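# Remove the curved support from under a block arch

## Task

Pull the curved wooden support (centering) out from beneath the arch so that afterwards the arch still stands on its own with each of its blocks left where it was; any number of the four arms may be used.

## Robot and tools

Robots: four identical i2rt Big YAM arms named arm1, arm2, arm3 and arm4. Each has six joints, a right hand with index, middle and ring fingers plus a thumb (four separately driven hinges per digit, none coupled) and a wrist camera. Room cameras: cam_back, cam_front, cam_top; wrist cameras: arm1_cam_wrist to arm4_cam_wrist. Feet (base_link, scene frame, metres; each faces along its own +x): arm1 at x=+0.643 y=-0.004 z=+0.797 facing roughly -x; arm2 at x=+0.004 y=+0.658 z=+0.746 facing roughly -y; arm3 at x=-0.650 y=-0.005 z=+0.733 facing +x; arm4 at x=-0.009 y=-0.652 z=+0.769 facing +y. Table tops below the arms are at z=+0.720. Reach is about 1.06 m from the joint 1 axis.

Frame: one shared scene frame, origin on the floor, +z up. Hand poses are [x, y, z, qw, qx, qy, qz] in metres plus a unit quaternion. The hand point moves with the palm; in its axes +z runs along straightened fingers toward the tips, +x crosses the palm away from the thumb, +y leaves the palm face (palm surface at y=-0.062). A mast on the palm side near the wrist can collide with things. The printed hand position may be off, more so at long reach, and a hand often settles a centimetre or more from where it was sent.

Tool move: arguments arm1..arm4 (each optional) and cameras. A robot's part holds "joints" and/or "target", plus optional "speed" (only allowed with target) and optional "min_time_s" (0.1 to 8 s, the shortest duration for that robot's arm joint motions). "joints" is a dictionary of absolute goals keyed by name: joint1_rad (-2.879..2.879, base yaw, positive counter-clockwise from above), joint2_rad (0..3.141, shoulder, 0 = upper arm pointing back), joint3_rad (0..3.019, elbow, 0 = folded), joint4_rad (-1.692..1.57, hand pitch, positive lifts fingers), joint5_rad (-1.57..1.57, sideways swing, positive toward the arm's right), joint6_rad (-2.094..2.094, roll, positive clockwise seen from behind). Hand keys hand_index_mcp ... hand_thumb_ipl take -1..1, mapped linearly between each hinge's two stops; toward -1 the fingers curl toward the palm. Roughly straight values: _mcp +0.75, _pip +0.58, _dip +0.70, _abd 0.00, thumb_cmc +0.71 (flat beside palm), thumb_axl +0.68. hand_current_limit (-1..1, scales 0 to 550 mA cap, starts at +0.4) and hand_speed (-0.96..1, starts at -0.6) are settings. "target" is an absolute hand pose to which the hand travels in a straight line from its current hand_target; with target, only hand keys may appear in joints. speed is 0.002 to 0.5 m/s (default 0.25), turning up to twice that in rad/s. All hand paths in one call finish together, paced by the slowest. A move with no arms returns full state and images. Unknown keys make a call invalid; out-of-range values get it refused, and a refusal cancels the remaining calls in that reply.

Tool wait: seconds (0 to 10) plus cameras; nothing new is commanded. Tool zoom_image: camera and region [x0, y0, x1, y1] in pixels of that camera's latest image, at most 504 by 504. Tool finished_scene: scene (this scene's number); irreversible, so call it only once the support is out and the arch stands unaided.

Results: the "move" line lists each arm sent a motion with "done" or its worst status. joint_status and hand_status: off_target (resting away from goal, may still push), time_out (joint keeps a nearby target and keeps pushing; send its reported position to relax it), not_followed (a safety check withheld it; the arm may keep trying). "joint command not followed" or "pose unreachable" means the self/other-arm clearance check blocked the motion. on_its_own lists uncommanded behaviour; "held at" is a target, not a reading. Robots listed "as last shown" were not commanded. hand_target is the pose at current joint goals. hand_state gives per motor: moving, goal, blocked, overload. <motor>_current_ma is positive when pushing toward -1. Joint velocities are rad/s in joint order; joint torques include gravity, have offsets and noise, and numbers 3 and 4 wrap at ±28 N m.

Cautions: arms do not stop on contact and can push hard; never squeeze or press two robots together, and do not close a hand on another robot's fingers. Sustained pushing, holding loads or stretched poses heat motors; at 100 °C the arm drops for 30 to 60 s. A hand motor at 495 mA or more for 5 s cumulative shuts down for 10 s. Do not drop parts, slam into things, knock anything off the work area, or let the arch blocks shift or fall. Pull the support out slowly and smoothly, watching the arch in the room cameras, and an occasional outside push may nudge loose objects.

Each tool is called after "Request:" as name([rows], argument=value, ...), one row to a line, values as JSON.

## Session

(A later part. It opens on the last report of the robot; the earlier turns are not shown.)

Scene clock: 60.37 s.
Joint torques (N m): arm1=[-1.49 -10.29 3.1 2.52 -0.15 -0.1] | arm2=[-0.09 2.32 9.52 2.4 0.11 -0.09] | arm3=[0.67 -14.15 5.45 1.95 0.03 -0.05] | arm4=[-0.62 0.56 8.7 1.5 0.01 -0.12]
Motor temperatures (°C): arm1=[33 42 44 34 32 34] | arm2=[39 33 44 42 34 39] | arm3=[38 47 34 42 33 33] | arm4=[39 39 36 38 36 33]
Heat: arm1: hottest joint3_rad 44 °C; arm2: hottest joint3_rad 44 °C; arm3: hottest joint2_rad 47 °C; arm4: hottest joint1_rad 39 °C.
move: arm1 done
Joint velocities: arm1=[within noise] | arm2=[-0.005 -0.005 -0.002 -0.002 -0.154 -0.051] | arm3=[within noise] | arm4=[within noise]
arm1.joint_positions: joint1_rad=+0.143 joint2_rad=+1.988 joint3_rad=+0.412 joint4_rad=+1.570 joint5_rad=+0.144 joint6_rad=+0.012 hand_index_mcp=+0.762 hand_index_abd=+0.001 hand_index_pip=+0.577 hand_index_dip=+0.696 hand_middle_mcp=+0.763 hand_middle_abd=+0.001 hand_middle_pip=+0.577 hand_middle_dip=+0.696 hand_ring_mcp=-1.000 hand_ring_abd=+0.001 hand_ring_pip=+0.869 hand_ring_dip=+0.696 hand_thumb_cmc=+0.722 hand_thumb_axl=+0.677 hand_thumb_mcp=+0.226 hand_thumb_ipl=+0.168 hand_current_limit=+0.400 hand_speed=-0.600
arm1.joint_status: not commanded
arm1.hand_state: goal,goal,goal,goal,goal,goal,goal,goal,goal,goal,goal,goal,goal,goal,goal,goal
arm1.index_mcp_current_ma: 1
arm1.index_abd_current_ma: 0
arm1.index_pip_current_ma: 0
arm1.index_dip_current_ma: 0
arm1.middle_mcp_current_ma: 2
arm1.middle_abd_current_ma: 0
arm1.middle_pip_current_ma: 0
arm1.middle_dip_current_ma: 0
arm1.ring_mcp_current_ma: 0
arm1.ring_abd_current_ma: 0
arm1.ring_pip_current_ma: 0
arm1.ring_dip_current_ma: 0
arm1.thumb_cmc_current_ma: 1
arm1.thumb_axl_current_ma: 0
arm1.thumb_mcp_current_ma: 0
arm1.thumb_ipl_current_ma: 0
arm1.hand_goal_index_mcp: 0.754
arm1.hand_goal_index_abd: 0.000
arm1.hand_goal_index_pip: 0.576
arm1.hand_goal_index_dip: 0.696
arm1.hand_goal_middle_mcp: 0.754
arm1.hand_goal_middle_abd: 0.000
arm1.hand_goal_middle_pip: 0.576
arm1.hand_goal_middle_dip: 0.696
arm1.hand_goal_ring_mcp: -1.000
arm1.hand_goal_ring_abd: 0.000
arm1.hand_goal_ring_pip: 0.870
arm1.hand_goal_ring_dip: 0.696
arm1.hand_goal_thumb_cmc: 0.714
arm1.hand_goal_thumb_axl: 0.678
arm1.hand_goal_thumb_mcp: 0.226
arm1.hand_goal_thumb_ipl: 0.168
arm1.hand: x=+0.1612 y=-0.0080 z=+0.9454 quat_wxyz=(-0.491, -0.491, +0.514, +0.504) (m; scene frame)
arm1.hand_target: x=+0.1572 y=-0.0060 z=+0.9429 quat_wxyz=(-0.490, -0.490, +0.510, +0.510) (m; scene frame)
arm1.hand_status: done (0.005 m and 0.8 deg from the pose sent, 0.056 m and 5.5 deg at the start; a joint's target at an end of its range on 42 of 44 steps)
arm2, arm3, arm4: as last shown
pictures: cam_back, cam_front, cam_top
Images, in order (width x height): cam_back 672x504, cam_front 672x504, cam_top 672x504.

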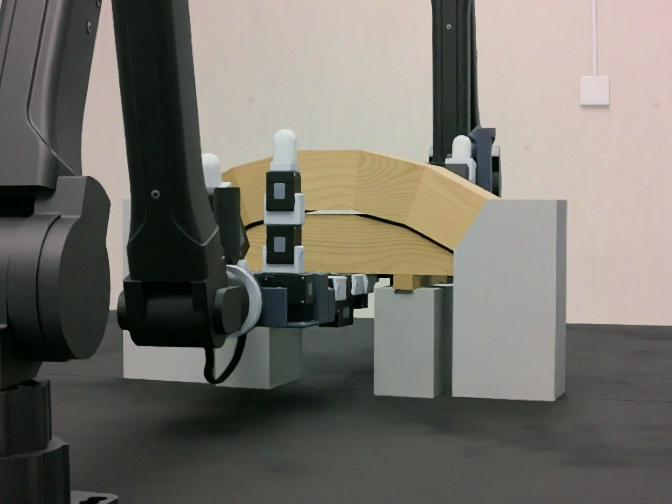

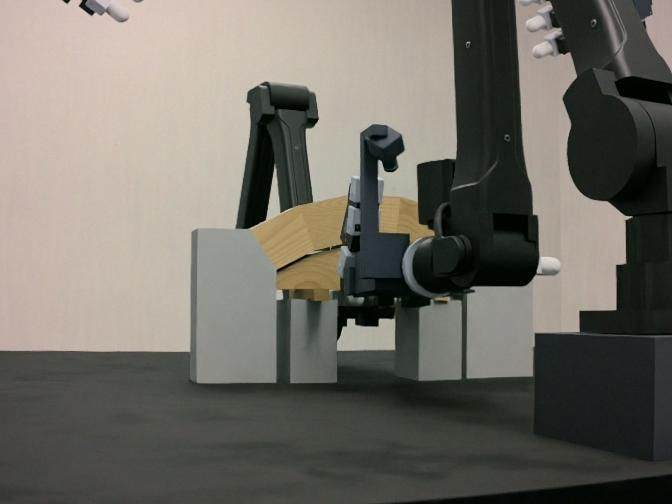

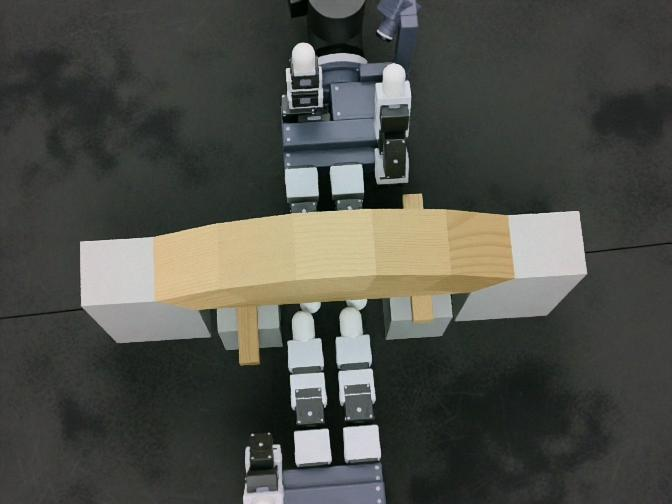

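Request:
move(arm1={"target": [0.147, -0.001, 0.942, -0.49, -0.49, 0.51, 0.51], "speed": 0.04}, cameras=["cam_top", "cam_front", "cam_back"])

Request:
zoom_image(camera="cam_top", region=[230, 200, 470, 440])

Request:
zoom_image(camera="cam_back", region=[200, 180, 480, 330])

Scene clock: 61.53 s.
Joint torques (N m): arm1=[-1.32 -10.81 3.48 1.85 -0.15 -0.12] | arm2=[-0.09 2.26 9.52 2.4 0.11 -0.09] | arm3=[0.73 -14.21 5.35 2.17 0.1 0] | arm4=[-0.62 0.56 8.7 1.48 0 -0.11]
Motor temperatures (°C): arm1=[33 42 44 34 32 34] | arm2=[39 33 44 42 34 39] | arm3=[38 47 34 42 33 33] | arm4=[39 39 36 38 36 33]
Heat: arm1: hottest joint3_rad 44 °C; arm2: hottest joint3_rad 44 °C; arm3: hottest joint2_rad 47 °C; arm4: hottest joint1_rad 39 °C.
move: arm1 done
Joint velocities: within noise
arm1.joint_positions: joint1_rad=+0.124 joint2_rad=+1.992 joint3_rad=+0.435 joint4_rad=+1.570 joint5_rad=+0.126 joint6_rad=+0.011 hand_index_mcp=+0.762 hand_index_abd=+0.000 hand_index_pip=+0.577 hand_index_dip=+0.696 hand_middle_mcp=+0.763 hand_middle_abd=+0.001 hand_middle_pip=+0.577 hand_middle_dip=+0.696 hand_ring_mcp=-1.000 hand_ring_abd=+0.001 hand_ring_pip=+0.869 hand_ring_dip=+0.696 hand_thumb_cmc=+0.722 hand_thumb_axl=+0.677 hand_thumb_mcp=+0.226 hand_thumb_ipl=+0.168 hand_current_limit=+0.400 hand_speed=-0.600
arm1.joint_status: not commanded
arm1.hand_state: goal,goal,goal,goal,goal,goal,goal,goal,goal,goal,goal,goal,goal,goal,goal,goal
arm1.index_mcp_current_ma: 1
arm1.index_abd_current_ma: 0
arm1.index_pip_current_ma: 0
arm1.index_dip_current_ma: 0
arm1.middle_mcp_current_ma: 2
arm1.middle_abd_current_ma: 0
arm1.middle_pip_current_ma: 0
arm1.middle_dip_current_ma: 0
arm1.ring_mcp_current_ma: 0
arm1.ring_abd_current_ma: 0
arm1.ring_pip_current_ma: 0
arm1.ring_dip_current_ma: 0
arm1.thumb_cmc_current_ma: 1
arm1.thumb_axl_current_ma: 0
arm1.thumb_mcp_current_ma: 0
arm1.thumb_ipl_current_ma: 0
arm1.hand_goal_index_mcp: 0.754
arm1.hand_goal_index_abd: 0.000
arm1.hand_goal_index_pip: 0.576
arm1.hand_goal_index_dip: 0.696
arm1.hand_goal_middle_mcp: 0.754
arm1.hand_goal_middle_abd: 0.000
arm1.hand_goal_middle_pip: 0.576
arm1.hand_goal_middle_dip: 0.696
arm1.hand_goal_ring_mcp: -1.000
arm1.hand_goal_ring_abd: 0.000
arm1.hand_goal_ring_pip: 0.870
arm1.hand_goal_ring_dip: 0.696
arm1.hand_goal_thumb_cmc: 0.714
arm1.hand_goal_thumb_axl: 0.678
arm1.hand_goal_thumb_mcp: 0.226
arm1.hand_goal_thumb_ipl: 0.168
arm1.hand: x=+0.1537 y=-0.0029 z=+0.9492 quat_wxyz=(-0.496, -0.486, +0.509, +0.509) (m; scene frame)
arm1.hand_target: x=+0.1473 y=-0.0010 z=+0.9420 quat_wxyz=(-0.490, -0.490, +0.510, +0.510) (m; scene frame)
arm1.hand_status: done (0.010 m and 0.8 deg from the pose sent, 0.016 m and 0.8 deg at the start)
arm2, arm3, arm4: as last shown
pictures: cam_back, cam_front, cam_top
Images, in order (width x height): cam_back 672x504, cam_front 672x504, cam_top 672x504.

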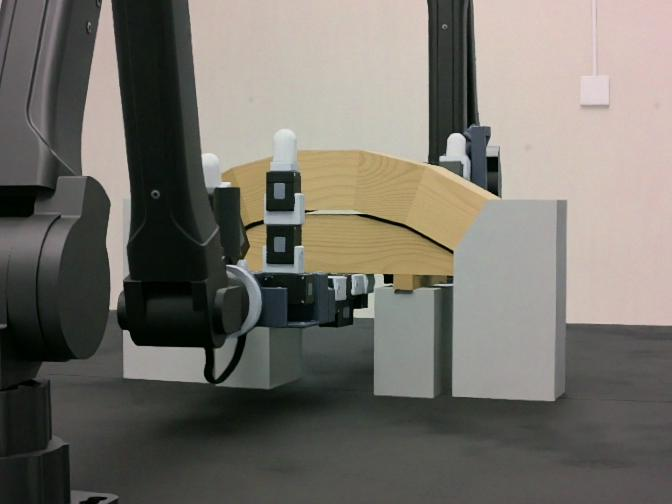

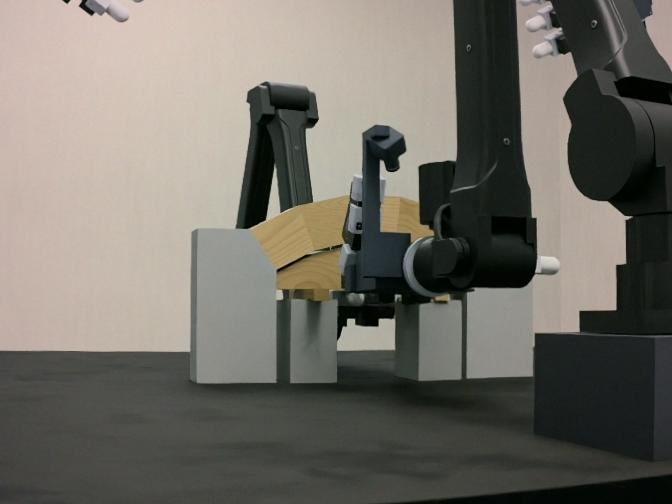

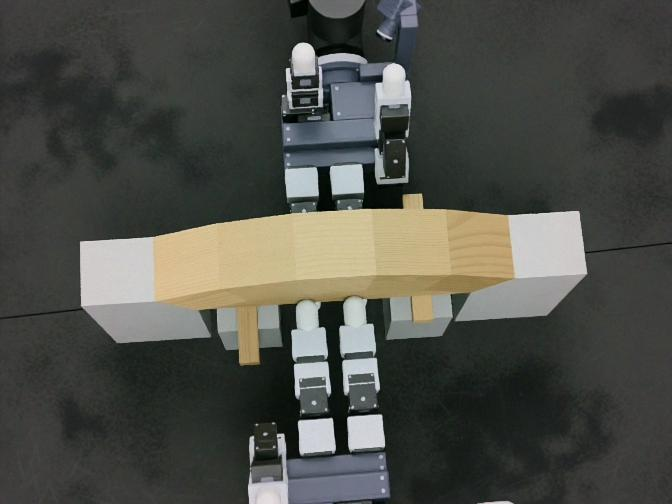

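Scaled by 2.100 from the camera's 672x504 image, which has a finer 960x720 frame.

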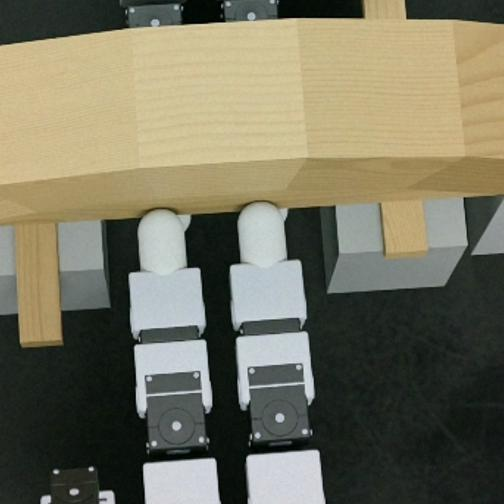

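Scaled by 1.800 from the camera's 672x504 image, which has a finer 960x720 frame.

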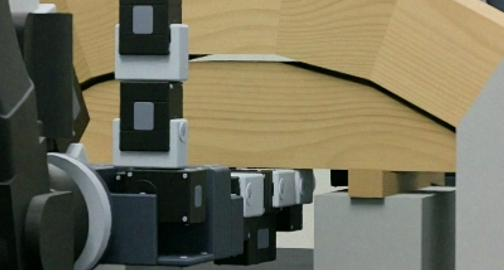

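Request:
move(arm3={"target": [-0.067, 0.012, 0.906, 0.51, 0.51, 0.49, 0.49], "speed": 0.03})

Request:
move(arm3={"target": [-0.115, 0.014, 0.906, 0.51, 0.51, 0.49, 0.49], "speed": 0.05}, cameras=["cam_top", "cam_front", "cam_back"])

Request:
zoom_image(camera="cam_front", region=[320, 260, 420, 340])

Request:
zoom_image(camera="cam_back", region=[200, 220, 440, 360])

Scene clock: 63.17 s.
Joint torques (N m): arm1=[-1.32 -10.4 3.43 1.72 -0.19 -0.09] | arm2=[-0.09 2.32 9.51 2.43 0.11 -0.09] | arm3=[0.73 -11.63 5.34 3.21 0.02 0.02] | arm4=[-0.5 0.67 8.69 1.47 0 -0.12]
Motor temperatures (°C): arm1=[33 42 44 34 32 34] | arm2=[39 33 44 42 33 39] | arm3=[38 47 34 42 33 33] | arm4=[39 39 36 38 36 33]
Heat: arm1: hottest joint3_rad 44 °C; arm2: hottest joint3_rad 44 °C; arm3: hottest joint2_rad 47 °C; arm4: hottest joint1_rad 39 °C.
move: arm3 done
Joint velocities: within noise
arm1, arm2, arm4: as last shown
arm3.joint_positions: joint1_rad=+0.098 joint2_rad=+1.954 joint3_rad=+0.680 joint4_rad=+1.262 joint5_rad=+0.152 joint6_rad=+0.007 hand_index_mcp=+0.765 hand_index_abd=+0.001 hand_index_pip=+0.577 hand_index_dip=+0.696 hand_middle_mcp=+0.764 hand_middle_abd=+0.001 hand_middle_pip=+0.577 hand_middle_dip=+0.696 hand_ring_mcp=-1.000 hand_ring_abd=+0.000 hand_ring_pip=+0.870 hand_ring_dip=+0.696 hand_thumb_cmc=-0.567 hand_thumb_axl=+0.677 hand_thumb_mcp=+0.226 hand_thumb_ipl=+0.168 hand_current_limit=+0.400 hand_speed=-0.600
arm3.joint_status: not commanded
arm3.hand_state: goal,goal,goal,goal,goal,goal,goal,goal,goal,goal,goal,goal,goal,goal,goal,goal
arm3.index_mcp_current_ma: 2
arm3.index_abd_current_ma: 0
arm3.index_pip_current_ma: 0
arm3.index_dip_current_ma: 0
arm3.middle_mcp_current_ma: 2
arm3.middle_abd_current_ma: 0
arm3.middle_pip_current_ma: 0
arm3.middle_dip_current_ma: 0
arm3.ring_mcp_current_ma: 0
arm3.ring_abd_current_ma: 0
arm3.ring_pip_current_ma: 0
arm3.ring_dip_current_ma: 0
arm3.thumb_cmc_current_ma: 0
arm3.thumb_axl_current_ma: 0
arm3.thumb_mcp_current_ma: 0
arm3.thumb_ipl_current_ma: 0
arm3.hand_goal_index_mcp: 0.754
arm3.hand_goal_index_abd: 0.000
arm3.hand_goal_index_pip: 0.576
arm3.hand_goal_index_dip: 0.696
arm3.hand_goal_middle_mcp: 0.754
arm3.hand_goal_middle_abd: 0.000
arm3.hand_goal_middle_pip: 0.576
arm3.hand_goal_middle_dip: 0.696
arm3.hand_goal_ring_mcp: -1.000
arm3.hand_goal_ring_abd: 0.000
arm3.hand_goal_ring_pip: 0.870
arm3.hand_goal_ring_dip: 0.696
arm3.hand_goal_thumb_cmc: -0.570
arm3.hand_goal_thumb_axl: 0.678
arm3.hand_goal_thumb_mcp: 0.226
arm3.hand_goal_thumb_ipl: 0.168
arm3.hand: x=-0.0682 y=+0.0157 z=+0.9112 quat_wxyz=(+0.506, +0.509, +0.492, +0.492) (m; scene frame)
arm3.hand_target: x=-0.0671 y=+0.0121 z=+0.9059 quat_wxyz=(+0.510, +0.510, +0.490, +0.490) (m; scene frame)
arm3.hand_status: done (0.007 m and 0.5 deg from the pose sent, 0.007 m and 0.6 deg at the start)
pictures: none

Scene clock: 64.70 s.
Joint torques (N m): arm1=[-1.38 -10.23 3.43 1.81 -0.2 -0.09] | arm2=[-0.09 2.26 9.52 2.41 0.11 -0.09] | arm3=[2.55 -12.51 3.29 3.52 0.13 -0.06] | arm4=[-0.56 0.67 8.7 1.47 0 -0.12]
Motor temperatures (°C): arm1=[33 42 44 34 32 34] | arm2=[39 33 45 42 33 39] | arm3=[38 48 34 42 33 33] | arm4=[39 39 36 38 36 33]
Heat: arm1: hottest joint3_rad 44 °C; arm2: hottest joint3_rad 45 °C; arm3: hottest joint2_rad 48 °C; arm4: hottest joint1_rad 39 °C.
move: arm3 done
Joint velocities: within noise
arm1, arm2, arm4: as last shown
arm3.joint_positions: joint1_rad=+0.098 joint2_rad=+1.940 joint3_rad=+0.559 joint4_rad=+1.353 joint5_rad=+0.171 joint6_rad=+0.007 hand_index_mcp=+0.766 hand_index_abd=+0.001 hand_index_pip=+0.578 hand_index_dip=+0.696 hand_middle_mcp=+0.766 hand_middle_abd=+0.001 hand_middle_pip=+0.578 hand_middle_dip=+0.696 hand_ring_mcp=-1.000 hand_ring_abd=+0.000 hand_ring_pip=+0.870 hand_ring_dip=+0.696 hand_thumb_cmc=-0.567 hand_thumb_axl=+0.677 hand_thumb_mcp=+0.226 hand_thumb_ipl=+0.168 hand_current_limit=+0.400 hand_speed=-0.600
arm3.joint_status: not commanded
arm3.hand_state: goal,goal,goal,goal,goal,goal,goal,goal,goal,goal,goal,goal,goal,goal,goal,goal
arm3.index_mcp_current_ma: 3
arm3.index_abd_current_ma: 0
arm3.index_pip_current_ma: 0
arm3.index_dip_current_ma: 0
arm3.middle_mcp_current_ma: 2
arm3.middle_abd_current_ma: 0
arm3.middle_pip_current_ma: 0
arm3.middle_dip_current_ma: 0
arm3.ring_mcp_current_ma: 0
arm3.ring_abd_current_ma: 0
arm3.ring_pip_current_ma: 0
arm3.ring_dip_current_ma: 0
arm3.thumb_cmc_current_ma: 0
arm3.thumb_axl_current_ma: 0
arm3.thumb_mcp_current_ma: 0
arm3.thumb_ipl_current_ma: 0
arm3.hand_goal_index_mcp: 0.754
arm3.hand_goal_index_abd: 0.000
arm3.hand_goal_index_pip: 0.576
arm3.hand_goal_index_dip: 0.696
arm3.hand_goal_middle_mcp: 0.754
arm3.hand_goal_middle_abd: 0.000
arm3.hand_goal_middle_pip: 0.576
arm3.hand_goal_middle_dip: 0.696
arm3.hand_goal_ring_mcp: -1.000
arm3.hand_goal_ring_abd: 0.000
arm3.hand_goal_ring_pip: 0.870
arm3.hand_goal_ring_dip: 0.696
arm3.hand_goal_thumb_cmc: -0.570
arm3.hand_goal_thumb_axl: 0.678
arm3.hand_goal_thumb_mcp: 0.226
arm3.hand_goal_thumb_ipl: 0.168
arm3.hand: x=-0.1112 y=+0.0073 z=+0.9000 quat_wxyz=(+0.508, +0.517, +0.491, +0.483) (m; scene frame)
arm3.hand_target: x=-0.1149 y=+0.0139 z=+0.9058 quat_wxyz=(+0.510, +0.510, +0.490, +0.490) (m; scene frame)
arm3.hand_status: done (0.010 m and 1.2 deg from the pose sent, 0.047 m and 0.5 deg at the start)
pictures: cam_back, cam_front, cam_top
Images, in order (width x height): cam_back 672x504, cam_front 672x504, cam_top 672x504.

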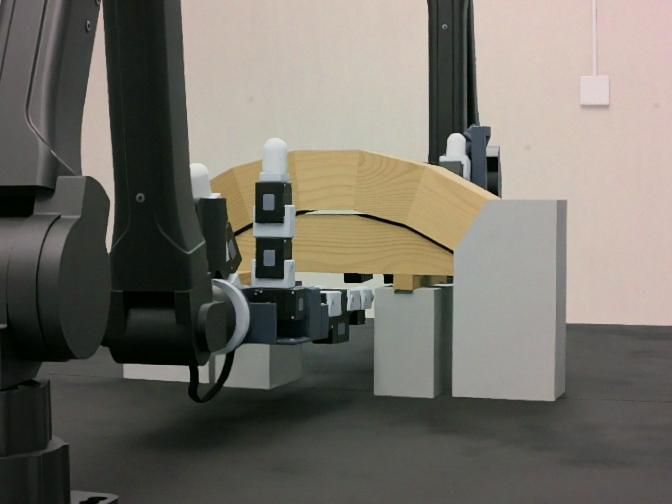

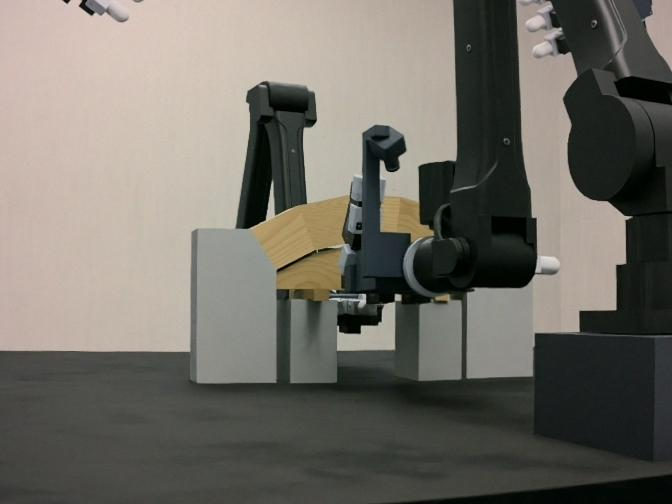

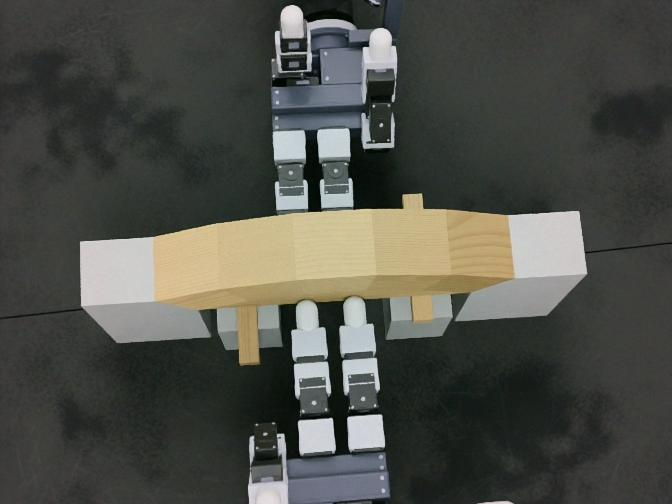

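Scaled by 5.040 from the camera's 672x504 image, which has a finer 960x720 frame.

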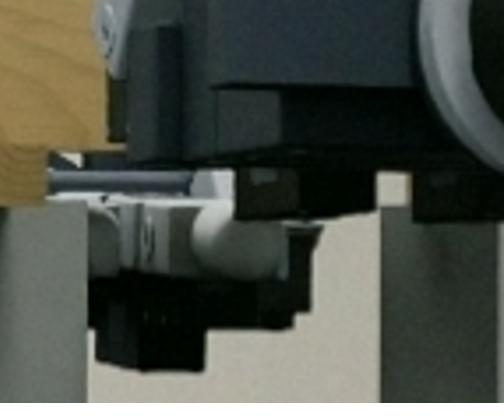

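Scaled by 2.100 from the camera's 672x504 image, which has a finer 960x720 frame.

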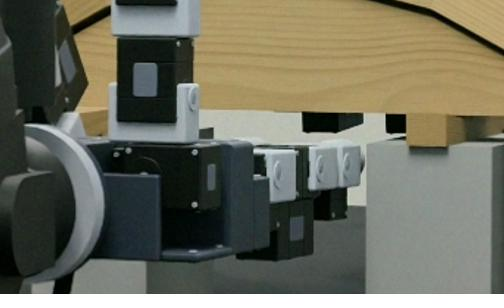

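Request:
move(arm3={"target": [-0.116, 0.026, 0.913, 0.51, 0.51, 0.49, 0.49], "speed": 0.04}, cameras=["cam_top", "cam_front", "cam_back"])

Request:
zoom_image(camera="cam_back", region=[200, 220, 440, 360])

Request:
zoom_image(camera="cam_front", region=[320, 260, 420, 340])

Scene clock: 65.97 s.
Joint torques (N m): arm1=[-1.44 -10.23 3.49 1.74 -0.19 -0.11] | arm2=[-0.09 2.37 9.54 2.41 0.11 -0.09] | arm3=[2.08 -11.99 3.52 1.94 0.04 -0.03] | arm4=[-0.62 0.62 8.7 1.48 0.01 -0.12]
Motor temperatures (°C): arm1=[33 42 44 34 32 34] | arm2=[39 33 45 42 33 39] | arm3=[37 48 34 42 33 33] | arm4=[39 39 36 38 36 33]
Heat: arm1: hottest joint3_rad 44 °C; arm2: hottest joint3_rad 45 °C; arm3: hottest joint2_rad 48 °C; arm4: hottest joint1_rad 39 °C.
move: arm3 done
Joint velocities: within noise
arm1, arm2, arm4: as last shown
arm3.joint_positions: joint1_rad=+0.130 joint2_rad=+1.917 joint3_rad=+0.558 joint4_rad=+1.353 joint5_rad=+0.205 joint6_rad=+0.007 hand_index_mcp=+0.769 hand_index_abd=+0.001 hand_index_pip=+0.580 hand_index_dip=+0.697 hand_middle_mcp=+0.769 hand_middle_abd=+0.001 hand_middle_pip=+0.581 hand_middle_dip=+0.696 hand_ring_mcp=-1.000 hand_ring_abd=+0.000 hand_ring_pip=+0.870 hand_ring_dip=+0.696 hand_thumb_cmc=-0.567 hand_thumb_axl=+0.677 hand_thumb_mcp=+0.226 hand_thumb_ipl=+0.168 hand_current_limit=+0.400 hand_speed=-0.600
arm3.joint_status: not commanded
arm3.hand_state: goal,goal,goal,goal,goal,goal,goal,goal,goal,goal,goal,goal,goal,goal,goal,goal
arm3.index_mcp_current_ma: 4
arm3.index_abd_current_ma: 0
arm3.index_pip_current_ma: 0
arm3.index_dip_current_ma: 0
arm3.middle_mcp_current_ma: 4
arm3.middle_abd_current_ma: 0
arm3.middle_pip_current_ma: 0
arm3.middle_dip_current_ma: 0
arm3.ring_mcp_current_ma: 0
arm3.ring_abd_current_ma: 0
arm3.ring_pip_current_ma: 0
arm3.ring_dip_current_ma: 0
arm3.thumb_cmc_current_ma: 0
arm3.thumb_axl_current_ma: 0
arm3.thumb_mcp_current_ma: 0
arm3.thumb_ipl_current_ma: 0
arm3.hand_goal_index_mcp: 0.754
arm3.hand_goal_index_abd: 0.000
arm3.hand_goal_index_pip: 0.576
arm3.hand_goal_index_dip: 0.696
arm3.hand_goal_middle_mcp: 0.754
arm3.hand_goal_middle_abd: 0.000
arm3.hand_goal_middle_pip: 0.576
arm3.hand_goal_middle_dip: 0.696
arm3.hand_goal_ring_mcp: -1.000
arm3.hand_goal_ring_abd: 0.000
arm3.hand_goal_ring_pip: 0.870
arm3.hand_goal_ring_dip: 0.696
arm3.hand_goal_thumb_cmc: -0.570
arm3.hand_goal_thumb_axl: 0.678
arm3.hand_goal_thumb_mcp: 0.226
arm3.hand_goal_thumb_ipl: 0.168
arm3.hand: x=-0.1142 y=+0.0185 z=+0.9114 quat_wxyz=(+0.513, +0.513, +0.485, +0.488) (m; scene frame)
arm3.hand_target: x=-0.1160 y=+0.0260 z=+0.9129 quat_wxyz=(+0.510, +0.510, +0.490, +0.490) (m; scene frame)
arm3.hand_status: done (0.008 m and 0.8 deg from the pose sent, 0.023 m and 1.2 deg at the start)
pictures: cam_back, cam_front, cam_top
Images, in order (width x height): cam_back 672x504, cam_front 672x504, cam_top 672x504.

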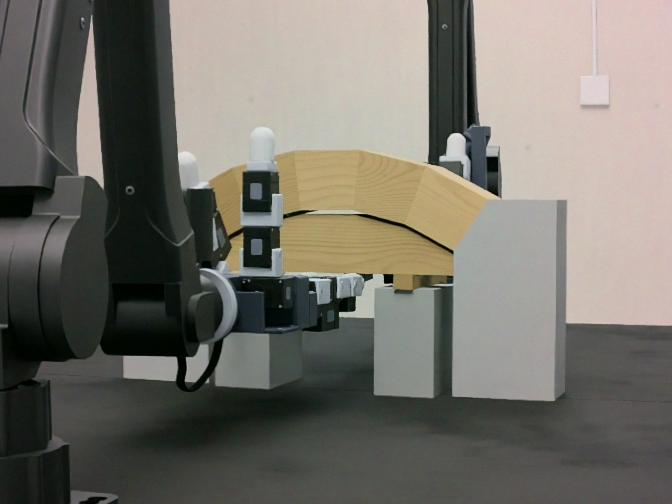

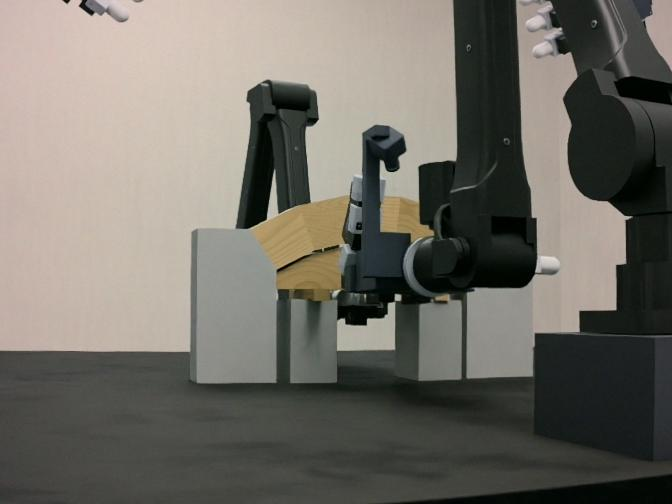

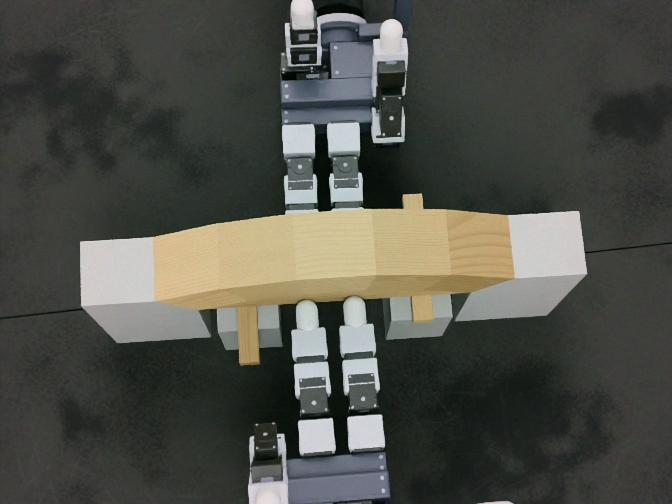

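Scaled by 2.100 from the camera's 672x504 image, which has a finer 960x720 frame.

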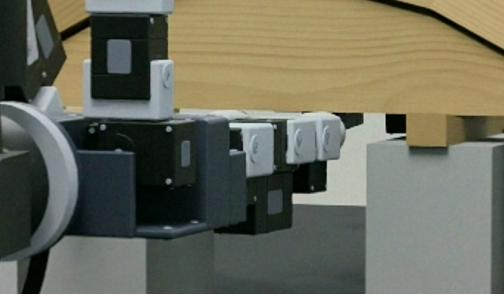

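Scaled by 5.040 from the camera's 672x504 image, which has a finer 960x720 frame.

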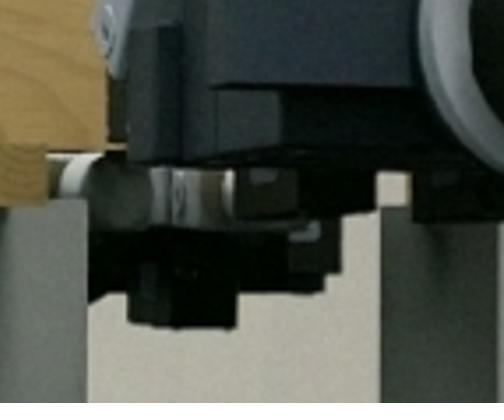

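Request:
zoom_image(camera="cam_back", region=[270, 190, 460, 300])

Request:
zoom_image(camera="cam_top", region=[230, 80, 470, 320])

Scaled by 2.653 from the camera's 672x504 image, which has a finer 960x720 frame.

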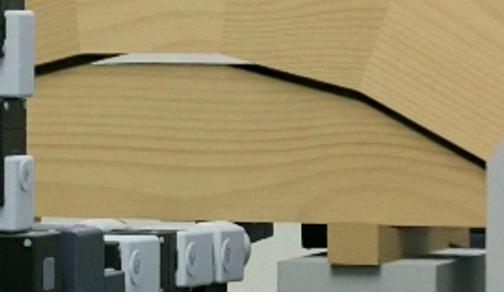

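Scaled by 2.100 from the camera's 672x504 image, which has a finer 960x720 frame.

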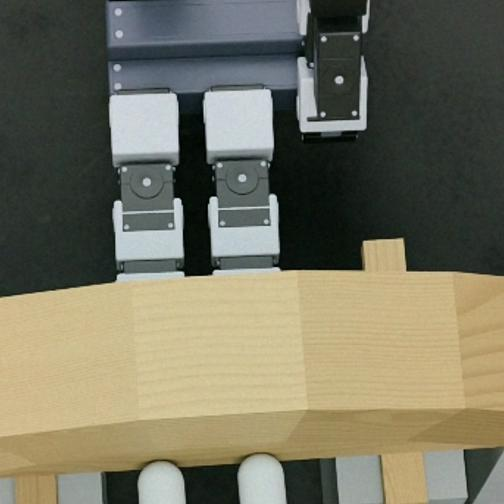

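Request:
move(arm1={"target": [0.12, 0.000, 0.936, -0.49, -0.49, 0.51, 0.51], "speed": 0.03}, cameras=["cam_top", "cam_front", "cam_back"])

Request:
zoom_image(camera="cam_back", region=[190, 180, 470, 330])

Request:
zoom_image(camera="cam_top", region=[230, 80, 470, 320])

Scene clock: 69.10 s.
Joint torques (N m): arm1=[-1.08 -11.4 4.71 1.22 -0.2 -0.1] | arm2=[-0.09 2.26 9.54 2.41 0.11 -0.09] | arm3=[1.38 -12.45 3.7 2.4 0.08 0.01] | arm4=[-0.56 0.62 8.69 1.47 0 -0.11]
Motor temperatures (°C): arm1=[33 42 44 34 32 34] | arm2=[39 33 45 42 33 39] | arm3=[37 48 34 42 33 33] | arm4=[39 39 36 38 36 33]
Heat: arm1: hottest joint3_rad 44 °C; arm2: hottest joint3_rad 45 °C; arm3: hottest joint2_rad 48 °C; arm4: hottest joint1_rad 39 °C.
move: arm1 off_target
Joint velocities: within noise
arm1.joint_positions: joint1_rad=+0.116 joint2_rad=+2.017 joint3_rad=+0.499 joint4_rad=+1.533 joint5_rad=+0.117 joint6_rad=+0.010 hand_index_mcp=+0.760 hand_index_abd=+0.000 hand_index_pip=+0.576 hand_index_dip=+0.696 hand_middle_mcp=+0.752 hand_middle_abd=+0.001 hand_middle_pip=+0.571 hand_middle_dip=+0.693 hand_ring_mcp=-1.000 hand_ring_abd=+0.001 hand_ring_pip=+0.869 hand_ring_dip=+0.696 hand_thumb_cmc=+0.722 hand_thumb_axl=+0.677 hand_thumb_mcp=+0.226 hand_thumb_ipl=+0.168 hand_current_limit=+0.400 hand_speed=-0.600
arm1.joint_status: not commanded
arm1.hand_state: goal,goal,goal,goal,goal,goal,goal,goal,goal,goal,goal,goal,goal,goal,goal,goal
arm1.index_mcp_current_ma: 1
arm1.index_abd_current_ma: 0
arm1.index_pip_current_ma: 0
arm1.index_dip_current_ma: 0
arm1.middle_mcp_current_ma: 0
arm1.middle_abd_current_ma: 0
arm1.middle_pip_current_ma: 0
arm1.middle_dip_current_ma: 0
arm1.ring_mcp_current_ma: 0
arm1.ring_abd_current_ma: 0
arm1.ring_pip_current_ma: 0
arm1.ring_dip_current_ma: 0
arm1.thumb_cmc_current_ma: 1
arm1.thumb_axl_current_ma: 0
arm1.thumb_mcp_current_ma: 0
arm1.thumb_ipl_current_ma: 0
arm1.hand_goal_index_mcp: 0.754
arm1.hand_goal_index_abd: 0.000
arm1.hand_goal_index_pip: 0.576
arm1.hand_goal_index_dip: 0.696
arm1.hand_goal_middle_mcp: 0.754
arm1.hand_goal_middle_abd: 0.000
arm1.hand_goal_middle_pip: 0.576
arm1.hand_goal_middle_dip: 0.696
arm1.hand_goal_ring_mcp: -1.000
arm1.hand_goal_ring_abd: 0.000
arm1.hand_goal_ring_pip: 0.870
arm1.hand_goal_ring_dip: 0.696
arm1.hand_goal_thumb_cmc: 0.714
arm1.hand_goal_thumb_axl: 0.678
arm1.hand_goal_thumb_mcp: 0.226
arm1.hand_goal_thumb_ipl: 0.168
arm1.hand: x=+0.1309 y=-0.0019 z=+0.9449 quat_wxyz=(-0.496, -0.485, +0.509, +0.510) (m; scene frame)
arm1.hand_target: x=+0.1206 y=+0.0000 z=+0.9360 quat_wxyz=(-0.490, -0.490, +0.510, +0.510) (m; scene frame)
arm1.hand_status: off_target (0.014 m and 0.9 deg from the pose sent, 0.036 m and 0.8 deg at the start)
arm2, arm3, arm4: as last shown
arm3.joint_positions: joint1_rad=+0.131 joint2_rad=+1.916 joint3_rad=+0.556 joint4_rad=+1.351 joint5_rad=+0.205 joint6_rad=+0.007 hand_index_mcp=+0.769 hand_index_abd=+0.001 hand_index_pip=+0.580 hand_index_dip=+0.697 hand_middle_mcp=+0.770 hand_middle_abd=+0.001 hand_middle_pip=+0.581 hand_middle_dip=+0.696 hand_ring_mcp=-1.000 hand_ring_abd=+0.000 hand_ring_pip=+0.870 hand_ring_dip=+0.696 hand_thumb_cmc=-0.567 hand_thumb_axl=+0.677 hand_thumb_mcp=+0.226 hand_thumb_ipl=+0.168 hand_current_limit=+0.400 hand_speed=-0.600
arm3.hand: x=-0.1147 y=+0.0189 z=+0.9108 quat_wxyz=(+0.512, +0.513, +0.486, +0.488) (m; scene frame)
arm3.hand_target: x=-0.1160 y=+0.0259 z=+0.9130 quat_wxyz=(+0.510, +0.510, +0.490, +0.490) (m; scene frame)
pictures: cam_back, cam_front, cam_top
Images, in order (width x height): cam_back 672x504, cam_front 672x504, cam_top 672x504.

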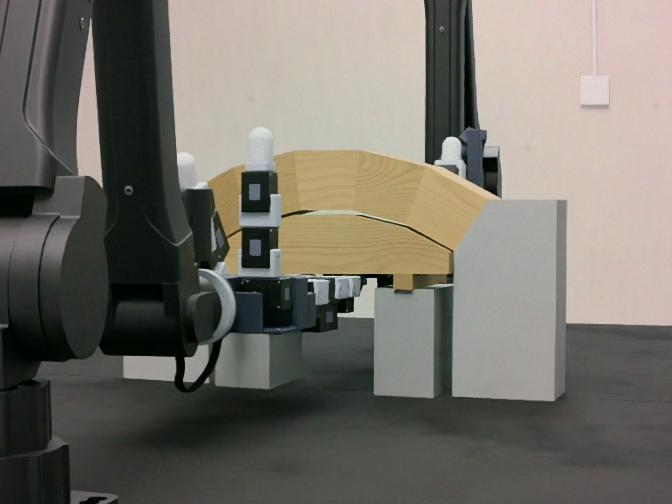

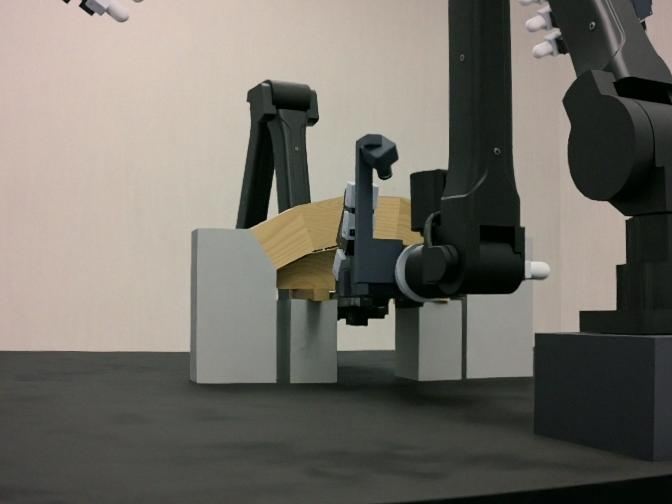

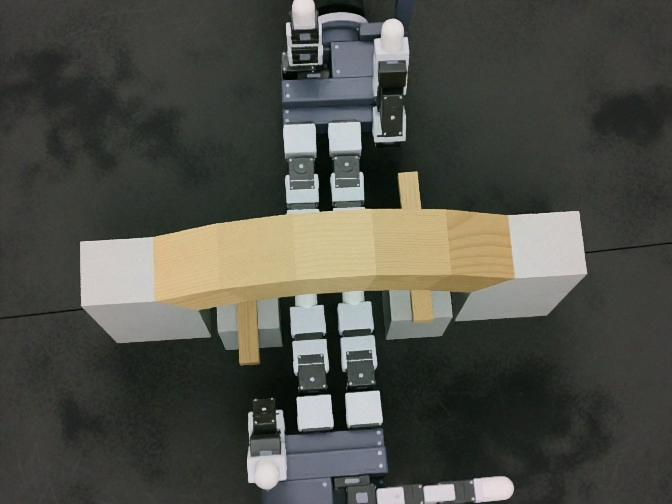

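Scaled by 1.800 from the camera's 672x504 image, which has a finer 960x720 frame.

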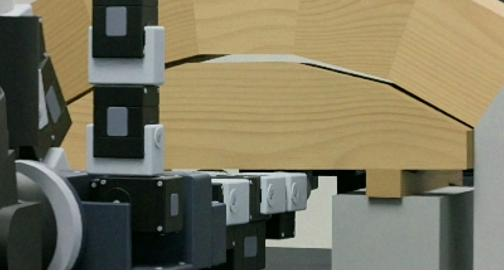

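Scaled by 2.100 from the camera's 672x504 image, which has a finer 960x720 frame.

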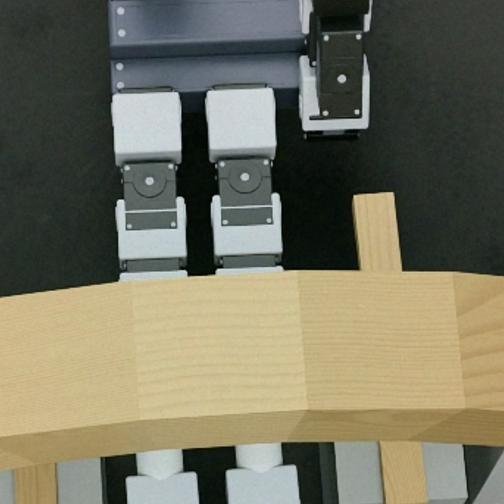

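Request:
zoom_image(camera="cam_back", region=[360, 240, 480, 310])

Request:
zoom_image(camera="cam_back", region=[200, 180, 480, 290])

Request:
zoom_image(camera="cam_front", region=[265, 230, 365, 320])

Request:
zoom_image(camera="cam_front", region=[380, 230, 480, 320])

Scaled by 4.200 from the camera's 672x504 image, which has a finer 960x720 frame.

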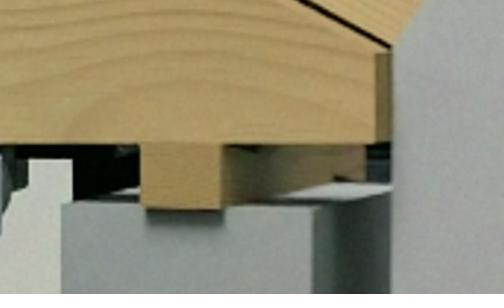

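Scaled by 1.800 from the camera's 672x504 image, which has a finer 960x720 frame.

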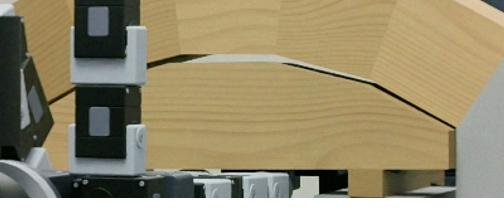

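Scaled by 5.040 from the camera's 672x504 image, which has a finer 960x720 frame.

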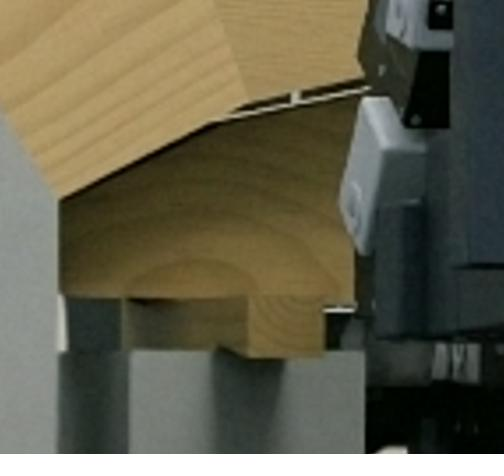

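Scaled by 5.040 from the camera's 672x504 image, which has a finer 960x720 frame.

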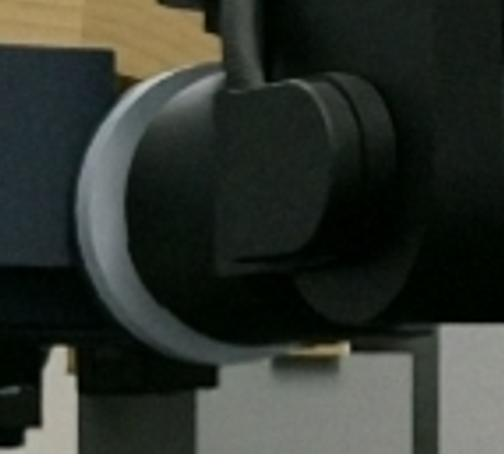

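Request:
zoom_image(camera="cam_top", region=[370, 265, 470, 365])

Request:
zoom_image(camera="cam_top", region=[200, 280, 300, 380])

Request:
zoom_image(camera="cam_top", region=[360, 140, 460, 240])

Scaled by 5.040 from the camera's 672x504 image, which has a finer 960x720 frame.

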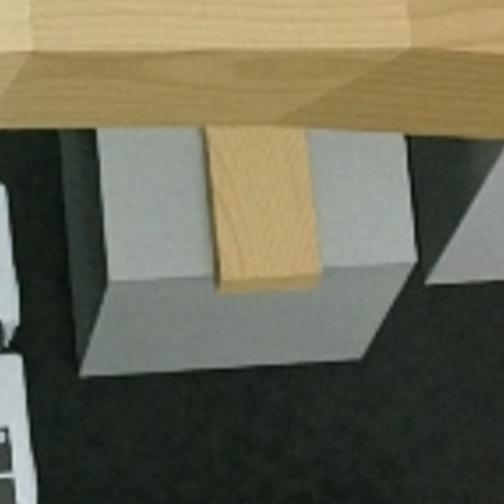

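Scaled by 5.040 from the camera's 672x504 image, which has a finer 960x720 frame.

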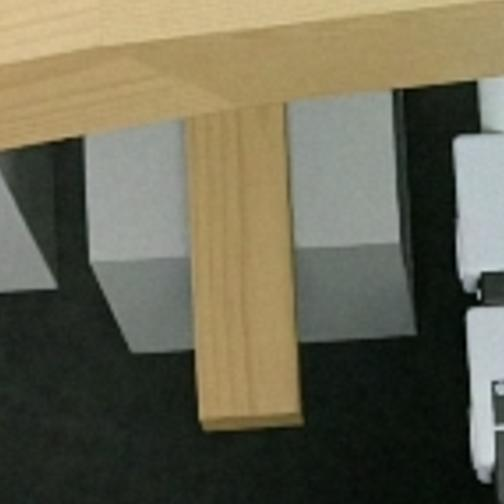

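Scaled by 5.040 from the camera's 672x504 image, which has a finer 960x720 frame.

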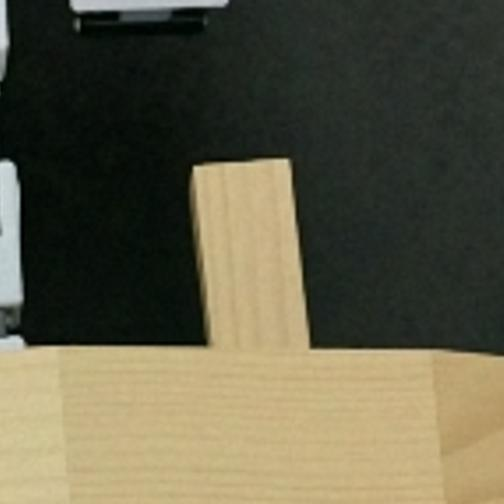

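Request:
move(arm1={"target": [0.09, 0.001, 0.934, -0.49, -0.49, 0.51, 0.51], "speed": 0.03}, cameras=["cam_top", "cam_front", "cam_back", "arm3_cam_wrist"])

Request:
zoom_image(camera="cam_back", region=[190, 180, 470, 330])

Request:
zoom_image(camera="cam_top", region=[230, 80, 470, 320])

Scene clock: 72.00 s.
Joint torques (N m): arm1=[-1.32 -11.4 5.22 1.28 -0.18 -0.08] | arm2=[-0.15 2.26 9.52 2.41 0.11 -0.09] | arm3=[2.02 -12.86 4.14 2.55 0.04 0.04] | arm4=[-0.56 0.62 8.68 1.48 0 -0.12]
Motor temperatures (°C): arm1=[33 42 44 34 32 34] | arm2=[39 33 45 42 33 39] | arm3=[37 48 34 42 33 33] | arm4=[39 39 36 38 36 33]
Heat: arm1: hottest joint3_rad 44 °C; arm2: hottest joint3_rad 45 °C; arm3: hottest joint2_rad 48 °C; arm4: hottest joint1_rad 39 °C.
move: arm1 off_target
Joint velocities: within noise
arm1.joint_positions: joint1_rad=+0.106 joint2_rad=+2.031 joint3_rad=+0.581 joint4_rad=+1.470 joint5_rad=+0.108 joint6_rad=+0.010 hand_index_mcp=+0.761 hand_index_abd=+0.001 hand_index_pip=+0.576 hand_index_dip=+0.696 hand_middle_mcp=+0.745 hand_middle_abd=+0.002 hand_middle_pip=+0.566 hand_middle_dip=+0.692 hand_ring_mcp=-1.000 hand_ring_abd=+0.001 hand_ring_pip=+0.869 hand_ring_dip=+0.696 hand_thumb_cmc=+0.722 hand_thumb_axl=+0.677 hand_thumb_mcp=+0.226 hand_thumb_ipl=+0.168 hand_current_limit=+0.400 hand_speed=-0.600
arm1.joint_status: not commanded
arm1.hand_state: goal,goal,goal,goal,goal,goal,goal,goal,goal,goal,goal,goal,goal,goal,goal,goal
arm1.index_mcp_current_ma: 1
arm1.index_abd_current_ma: 0
arm1.index_pip_current_ma: 0
arm1.index_dip_current_ma: 0
arm1.middle_mcp_current_ma: -1
arm1.middle_abd_current_ma: 0
arm1.middle_pip_current_ma: -2
arm1.middle_dip_current_ma: 0
arm1.ring_mcp_current_ma: 0
arm1.ring_abd_current_ma: 0
arm1.ring_pip_current_ma: 0
arm1.ring_dip_current_ma: 0
arm1.thumb_cmc_current_ma: 1
arm1.thumb_axl_current_ma: 0
arm1.thumb_mcp_current_ma: 0
arm1.thumb_ipl_current_ma: 0
arm1.hand_goal_index_mcp: 0.754
arm1.hand_goal_index_abd: 0.000
arm1.hand_goal_index_pip: 0.576
arm1.hand_goal_index_dip: 0.696
arm1.hand_goal_middle_mcp: 0.754
arm1.hand_goal_middle_abd: 0.000
arm1.hand_goal_middle_pip: 0.576
arm1.hand_goal_middle_dip: 0.696
arm1.hand_goal_ring_mcp: -1.000
arm1.hand_goal_ring_abd: 0.000
arm1.hand_goal_ring_pip: 0.870
arm1.hand_goal_ring_dip: 0.696
arm1.hand_goal_thumb_cmc: 0.714
arm1.hand_goal_thumb_axl: 0.678
arm1.hand_goal_thumb_mcp: 0.226
arm1.hand_goal_thumb_ipl: 0.168
arm1.hand: x=+0.1012 y=-0.0009 z=+0.9445 quat_wxyz=(-0.497, -0.485, +0.508, +0.510) (m; scene frame)
arm1.hand_target: x=+0.0908 y=+0.0011 z=+0.9341 quat_wxyz=(-0.490, -0.490, +0.510, +0.510) (m; scene frame)
arm1.hand_status: off_target (0.015 m and 1.1 deg from the pose sent, 0.042 m and 0.9 deg at the start)
arm2, arm3, arm4: as last shown
arm3.joint_positions: joint1_rad=+0.131 joint2_rad=+1.916 joint3_rad=+0.550 joint4_rad=+1.345 joint5_rad=+0.205 joint6_rad=+0.007 hand_index_mcp=+0.769 hand_index_abd=+0.001 hand_index_pip=+0.580 hand_index_dip=+0.697 hand_middle_mcp=+0.781 hand_middle_abd=+0.001 hand_middle_pip=+0.583 hand_middle_dip=+0.696 hand_ring_mcp=-1.000 hand_ring_abd=+0.000 hand_ring_pip=+0.870 hand_ring_dip=+0.696 hand_thumb_cmc=-0.567 hand_thumb_axl=+0.677 hand_thumb_mcp=+0.226 hand_thumb_ipl=+0.168 hand_current_limit=+0.400 hand_speed=-0.600
arm3.hand_state: goal,goal,goal,goal,blocked,goal,goal,goal,goal,goal,goal,goal,goal,goal,goal,goal
arm3.middle_mcp_current_ma: 13
arm3.middle_pip_current_ma: 1
arm3.hand: x=-0.1159 y=+0.0189 z=+0.9075 quat_wxyz=(+0.510, +0.516, +0.490, +0.484) (m; scene frame)
arm3.hand_target: x=-0.1160 y=+0.0260 z=+0.9129 quat_wxyz=(+0.510, +0.510, +0.490, +0.490) (m; scene frame)
pictures: arm3_cam_wrist, cam_back, cam_front, cam_top
Images, in order (width x height): arm3_cam_wrist 672x504, cam_back 672x504, cam_front 672x504, cam_top 672x504.

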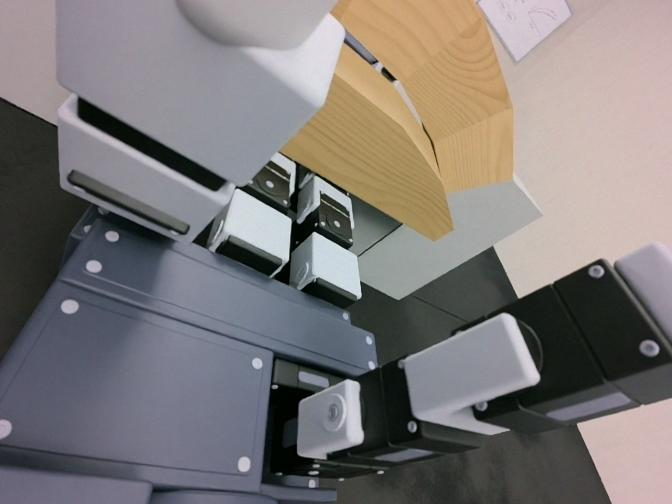

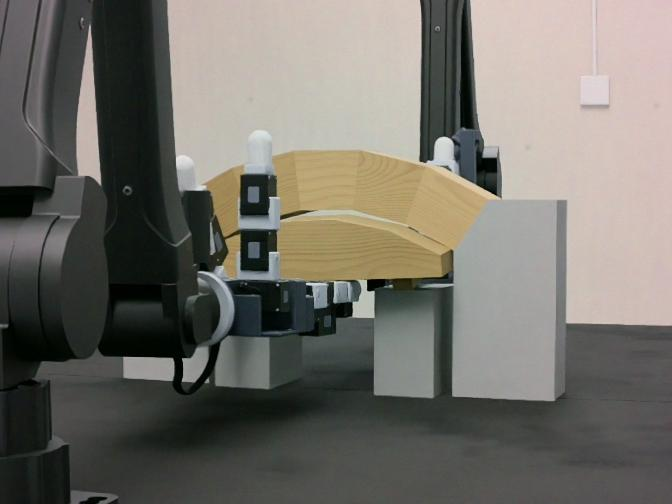

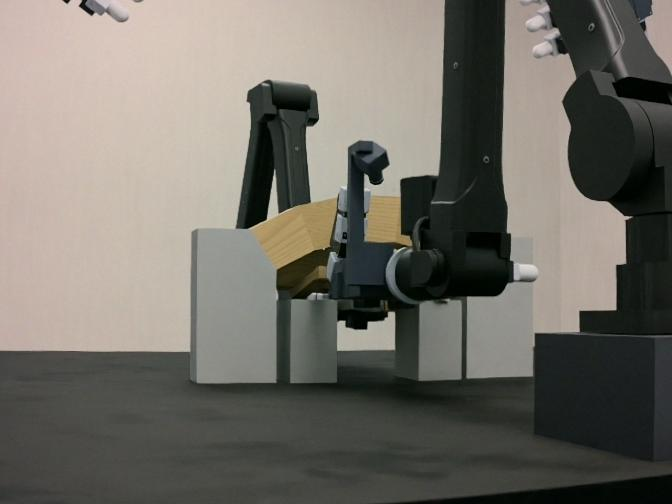

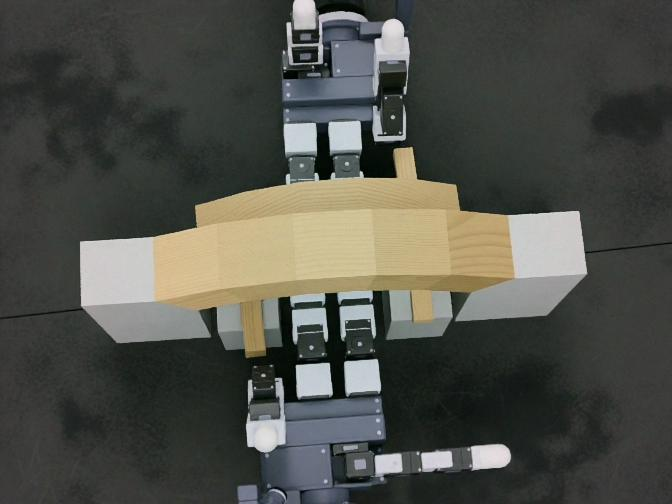

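Scaled by 1.800 from the camera's 672x504 image, which has a finer 960x720 frame.

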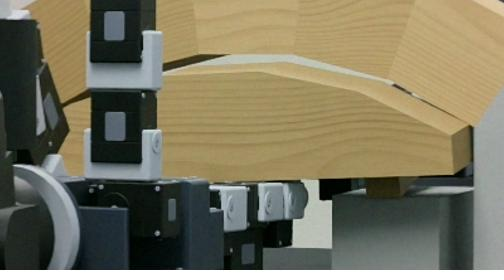

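Scaled by 2.100 from the camera's 672x504 image, which has a finer 960x720 frame.

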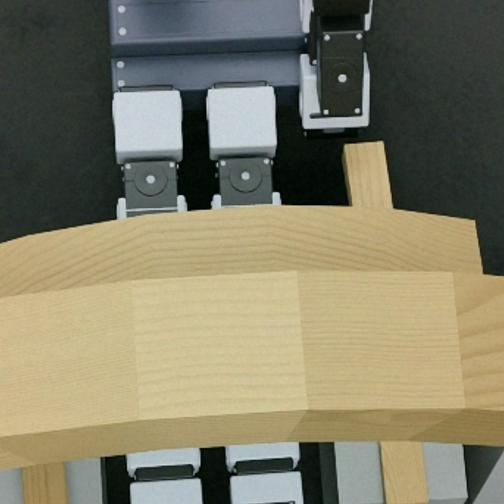

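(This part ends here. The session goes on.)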